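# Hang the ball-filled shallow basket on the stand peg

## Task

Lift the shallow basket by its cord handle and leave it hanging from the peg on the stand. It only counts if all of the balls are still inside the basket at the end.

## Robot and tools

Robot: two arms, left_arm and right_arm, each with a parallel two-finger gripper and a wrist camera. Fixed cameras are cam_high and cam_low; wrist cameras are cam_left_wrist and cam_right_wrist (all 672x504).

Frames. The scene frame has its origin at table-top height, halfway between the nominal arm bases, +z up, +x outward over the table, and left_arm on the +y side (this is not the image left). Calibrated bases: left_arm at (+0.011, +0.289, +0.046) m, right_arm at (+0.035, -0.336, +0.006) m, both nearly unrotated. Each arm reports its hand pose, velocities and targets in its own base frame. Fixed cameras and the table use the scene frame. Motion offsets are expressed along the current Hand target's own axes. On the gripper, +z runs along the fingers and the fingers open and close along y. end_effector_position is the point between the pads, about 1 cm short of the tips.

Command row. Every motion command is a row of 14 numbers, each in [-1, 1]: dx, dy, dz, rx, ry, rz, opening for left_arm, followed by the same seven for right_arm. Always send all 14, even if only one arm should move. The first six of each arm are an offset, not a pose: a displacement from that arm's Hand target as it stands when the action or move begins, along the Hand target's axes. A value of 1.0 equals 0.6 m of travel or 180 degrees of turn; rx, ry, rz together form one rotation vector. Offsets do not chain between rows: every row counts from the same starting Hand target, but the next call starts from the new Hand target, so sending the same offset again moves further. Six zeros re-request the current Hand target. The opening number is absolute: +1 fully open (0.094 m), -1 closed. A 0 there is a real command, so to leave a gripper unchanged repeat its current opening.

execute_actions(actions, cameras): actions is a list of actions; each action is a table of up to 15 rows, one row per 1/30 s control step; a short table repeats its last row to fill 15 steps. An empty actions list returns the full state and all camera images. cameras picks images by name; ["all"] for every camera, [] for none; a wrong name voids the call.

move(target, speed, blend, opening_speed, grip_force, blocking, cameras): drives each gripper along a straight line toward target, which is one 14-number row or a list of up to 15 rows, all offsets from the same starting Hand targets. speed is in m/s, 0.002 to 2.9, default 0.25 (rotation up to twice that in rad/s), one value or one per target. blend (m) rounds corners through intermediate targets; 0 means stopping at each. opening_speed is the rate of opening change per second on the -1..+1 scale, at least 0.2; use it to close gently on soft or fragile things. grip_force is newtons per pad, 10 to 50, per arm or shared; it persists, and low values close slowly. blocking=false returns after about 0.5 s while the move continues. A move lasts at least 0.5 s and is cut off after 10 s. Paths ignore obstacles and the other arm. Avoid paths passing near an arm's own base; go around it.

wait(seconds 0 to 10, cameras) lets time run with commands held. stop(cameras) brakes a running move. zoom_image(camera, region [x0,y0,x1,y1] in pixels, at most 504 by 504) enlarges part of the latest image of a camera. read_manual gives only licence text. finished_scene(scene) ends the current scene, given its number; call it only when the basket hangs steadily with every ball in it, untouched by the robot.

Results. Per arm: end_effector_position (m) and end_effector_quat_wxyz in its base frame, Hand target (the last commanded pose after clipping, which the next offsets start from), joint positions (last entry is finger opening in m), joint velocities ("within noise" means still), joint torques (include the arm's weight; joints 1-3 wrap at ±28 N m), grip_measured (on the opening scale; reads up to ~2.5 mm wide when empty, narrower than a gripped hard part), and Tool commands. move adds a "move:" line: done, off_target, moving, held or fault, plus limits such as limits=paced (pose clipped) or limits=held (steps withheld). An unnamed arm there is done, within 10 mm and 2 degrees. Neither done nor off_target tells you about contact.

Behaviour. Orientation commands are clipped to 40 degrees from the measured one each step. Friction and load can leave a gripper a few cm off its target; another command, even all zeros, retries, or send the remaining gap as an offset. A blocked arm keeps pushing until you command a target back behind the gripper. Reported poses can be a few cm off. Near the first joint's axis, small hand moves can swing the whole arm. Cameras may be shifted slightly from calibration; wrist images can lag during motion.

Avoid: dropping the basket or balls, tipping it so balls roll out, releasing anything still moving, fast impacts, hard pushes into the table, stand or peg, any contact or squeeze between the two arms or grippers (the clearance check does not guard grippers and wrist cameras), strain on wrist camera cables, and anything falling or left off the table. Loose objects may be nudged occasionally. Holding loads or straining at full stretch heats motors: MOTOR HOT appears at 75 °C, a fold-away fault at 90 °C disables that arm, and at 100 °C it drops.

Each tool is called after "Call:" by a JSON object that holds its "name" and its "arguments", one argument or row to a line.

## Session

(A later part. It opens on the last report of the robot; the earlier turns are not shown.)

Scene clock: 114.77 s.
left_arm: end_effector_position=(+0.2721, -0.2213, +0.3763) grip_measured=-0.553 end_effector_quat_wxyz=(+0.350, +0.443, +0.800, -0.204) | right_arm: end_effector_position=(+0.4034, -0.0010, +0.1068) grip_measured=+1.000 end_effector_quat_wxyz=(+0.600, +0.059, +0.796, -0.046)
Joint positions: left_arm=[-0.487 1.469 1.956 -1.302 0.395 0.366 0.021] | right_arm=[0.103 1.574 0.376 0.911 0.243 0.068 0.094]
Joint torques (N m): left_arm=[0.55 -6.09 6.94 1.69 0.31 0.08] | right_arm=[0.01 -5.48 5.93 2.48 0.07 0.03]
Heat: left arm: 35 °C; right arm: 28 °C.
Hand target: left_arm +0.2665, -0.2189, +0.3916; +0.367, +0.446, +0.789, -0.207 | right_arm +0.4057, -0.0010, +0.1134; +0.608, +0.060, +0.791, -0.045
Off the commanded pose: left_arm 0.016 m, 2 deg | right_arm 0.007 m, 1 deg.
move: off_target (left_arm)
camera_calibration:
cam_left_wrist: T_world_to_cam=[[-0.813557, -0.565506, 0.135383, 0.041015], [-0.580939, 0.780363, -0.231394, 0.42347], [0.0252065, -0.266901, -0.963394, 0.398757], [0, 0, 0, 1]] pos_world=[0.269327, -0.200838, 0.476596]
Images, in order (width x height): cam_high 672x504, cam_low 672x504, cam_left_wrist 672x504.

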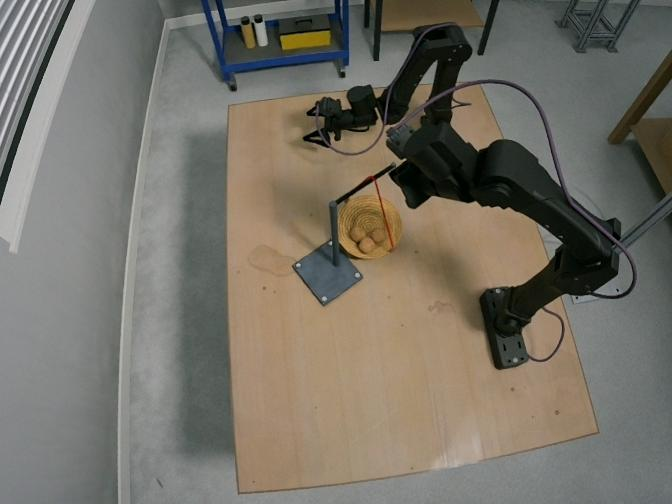

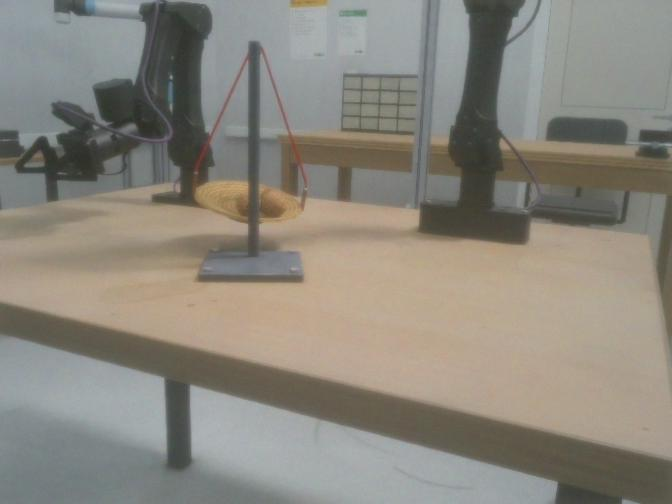

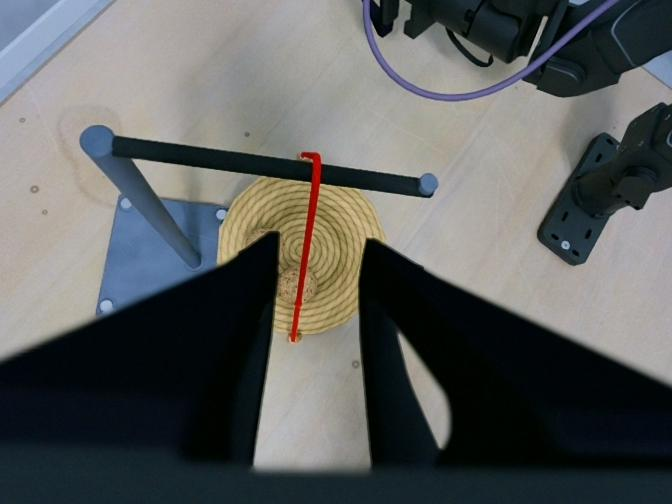

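Call:
{"name": "wait", "arguments": {
  "seconds": 0.7,
  "cameras": ["cam_left_wrist","cam_high"]
}}

Scene clock: 115.53 s.
left_arm: end_effector_position=(+0.2720, -0.2212, +0.3762) grip_measured=-0.553 end_effector_quat_wxyz=(+0.349, +0.443, +0.800, -0.204) | right_arm: end_effector_position=(+0.4034, -0.0010, +0.1068) grip_measured=+1.000 end_effector_quat_wxyz=(+0.600, +0.059, +0.796, -0.046)
Joint positions: left_arm=[-0.487 1.469 1.956 -1.303 0.395 0.367 0.021] | right_arm=[0.103 1.574 0.376 0.911 0.243 0.068 0.094]
Joint torques (N m): left_arm=[0.53 -6.11 6.94 1.67 0.3 0.1] | right_arm=[0.02 -5.48 5.91 2.48 0.07 0.03]
Heat: left arm: 35 °C; right arm: 28 °C.
Hand target: left_arm +0.2665, -0.2189, +0.3916; +0.367, +0.446, +0.789, -0.207 | right_arm +0.4057, -0.0010, +0.1134; +0.608, +0.060, +0.791, -0.045
Tool commands: left_gripper/opening=-0.55 right_gripper/opening=+1.0
Off the commanded pose: left_arm 0.016 m, 2 deg | right_arm 0.007 m, 1 deg.
wait: 0.70 s; at rest by 0.10 s
camera_calibration:
cam_left_wrist: T_world_to_cam=[[-0.813691, -0.565349, 0.135231, 0.0411689], [-0.580755, 0.780581, -0.231122, 0.423311], [0.0251059, -0.266598, -0.963481, 0.39879], [0, 0, 0, 1]] pos_world=[0.269327, -0.200837, 0.476496]
Images, in order (width x height): cam_high 672x504, cam_left_wrist 672x504.

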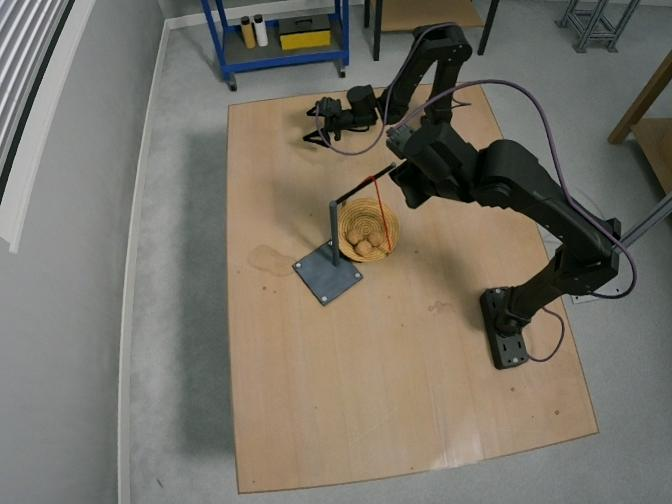

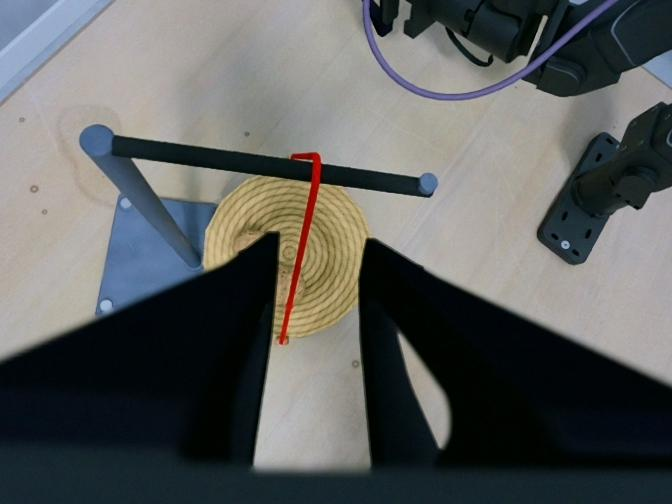

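Hanging, gently swinging.

Call:
{"name": "finished_scene", "arguments": {
  "scene": 3
}}

The scene is finished: the task was done.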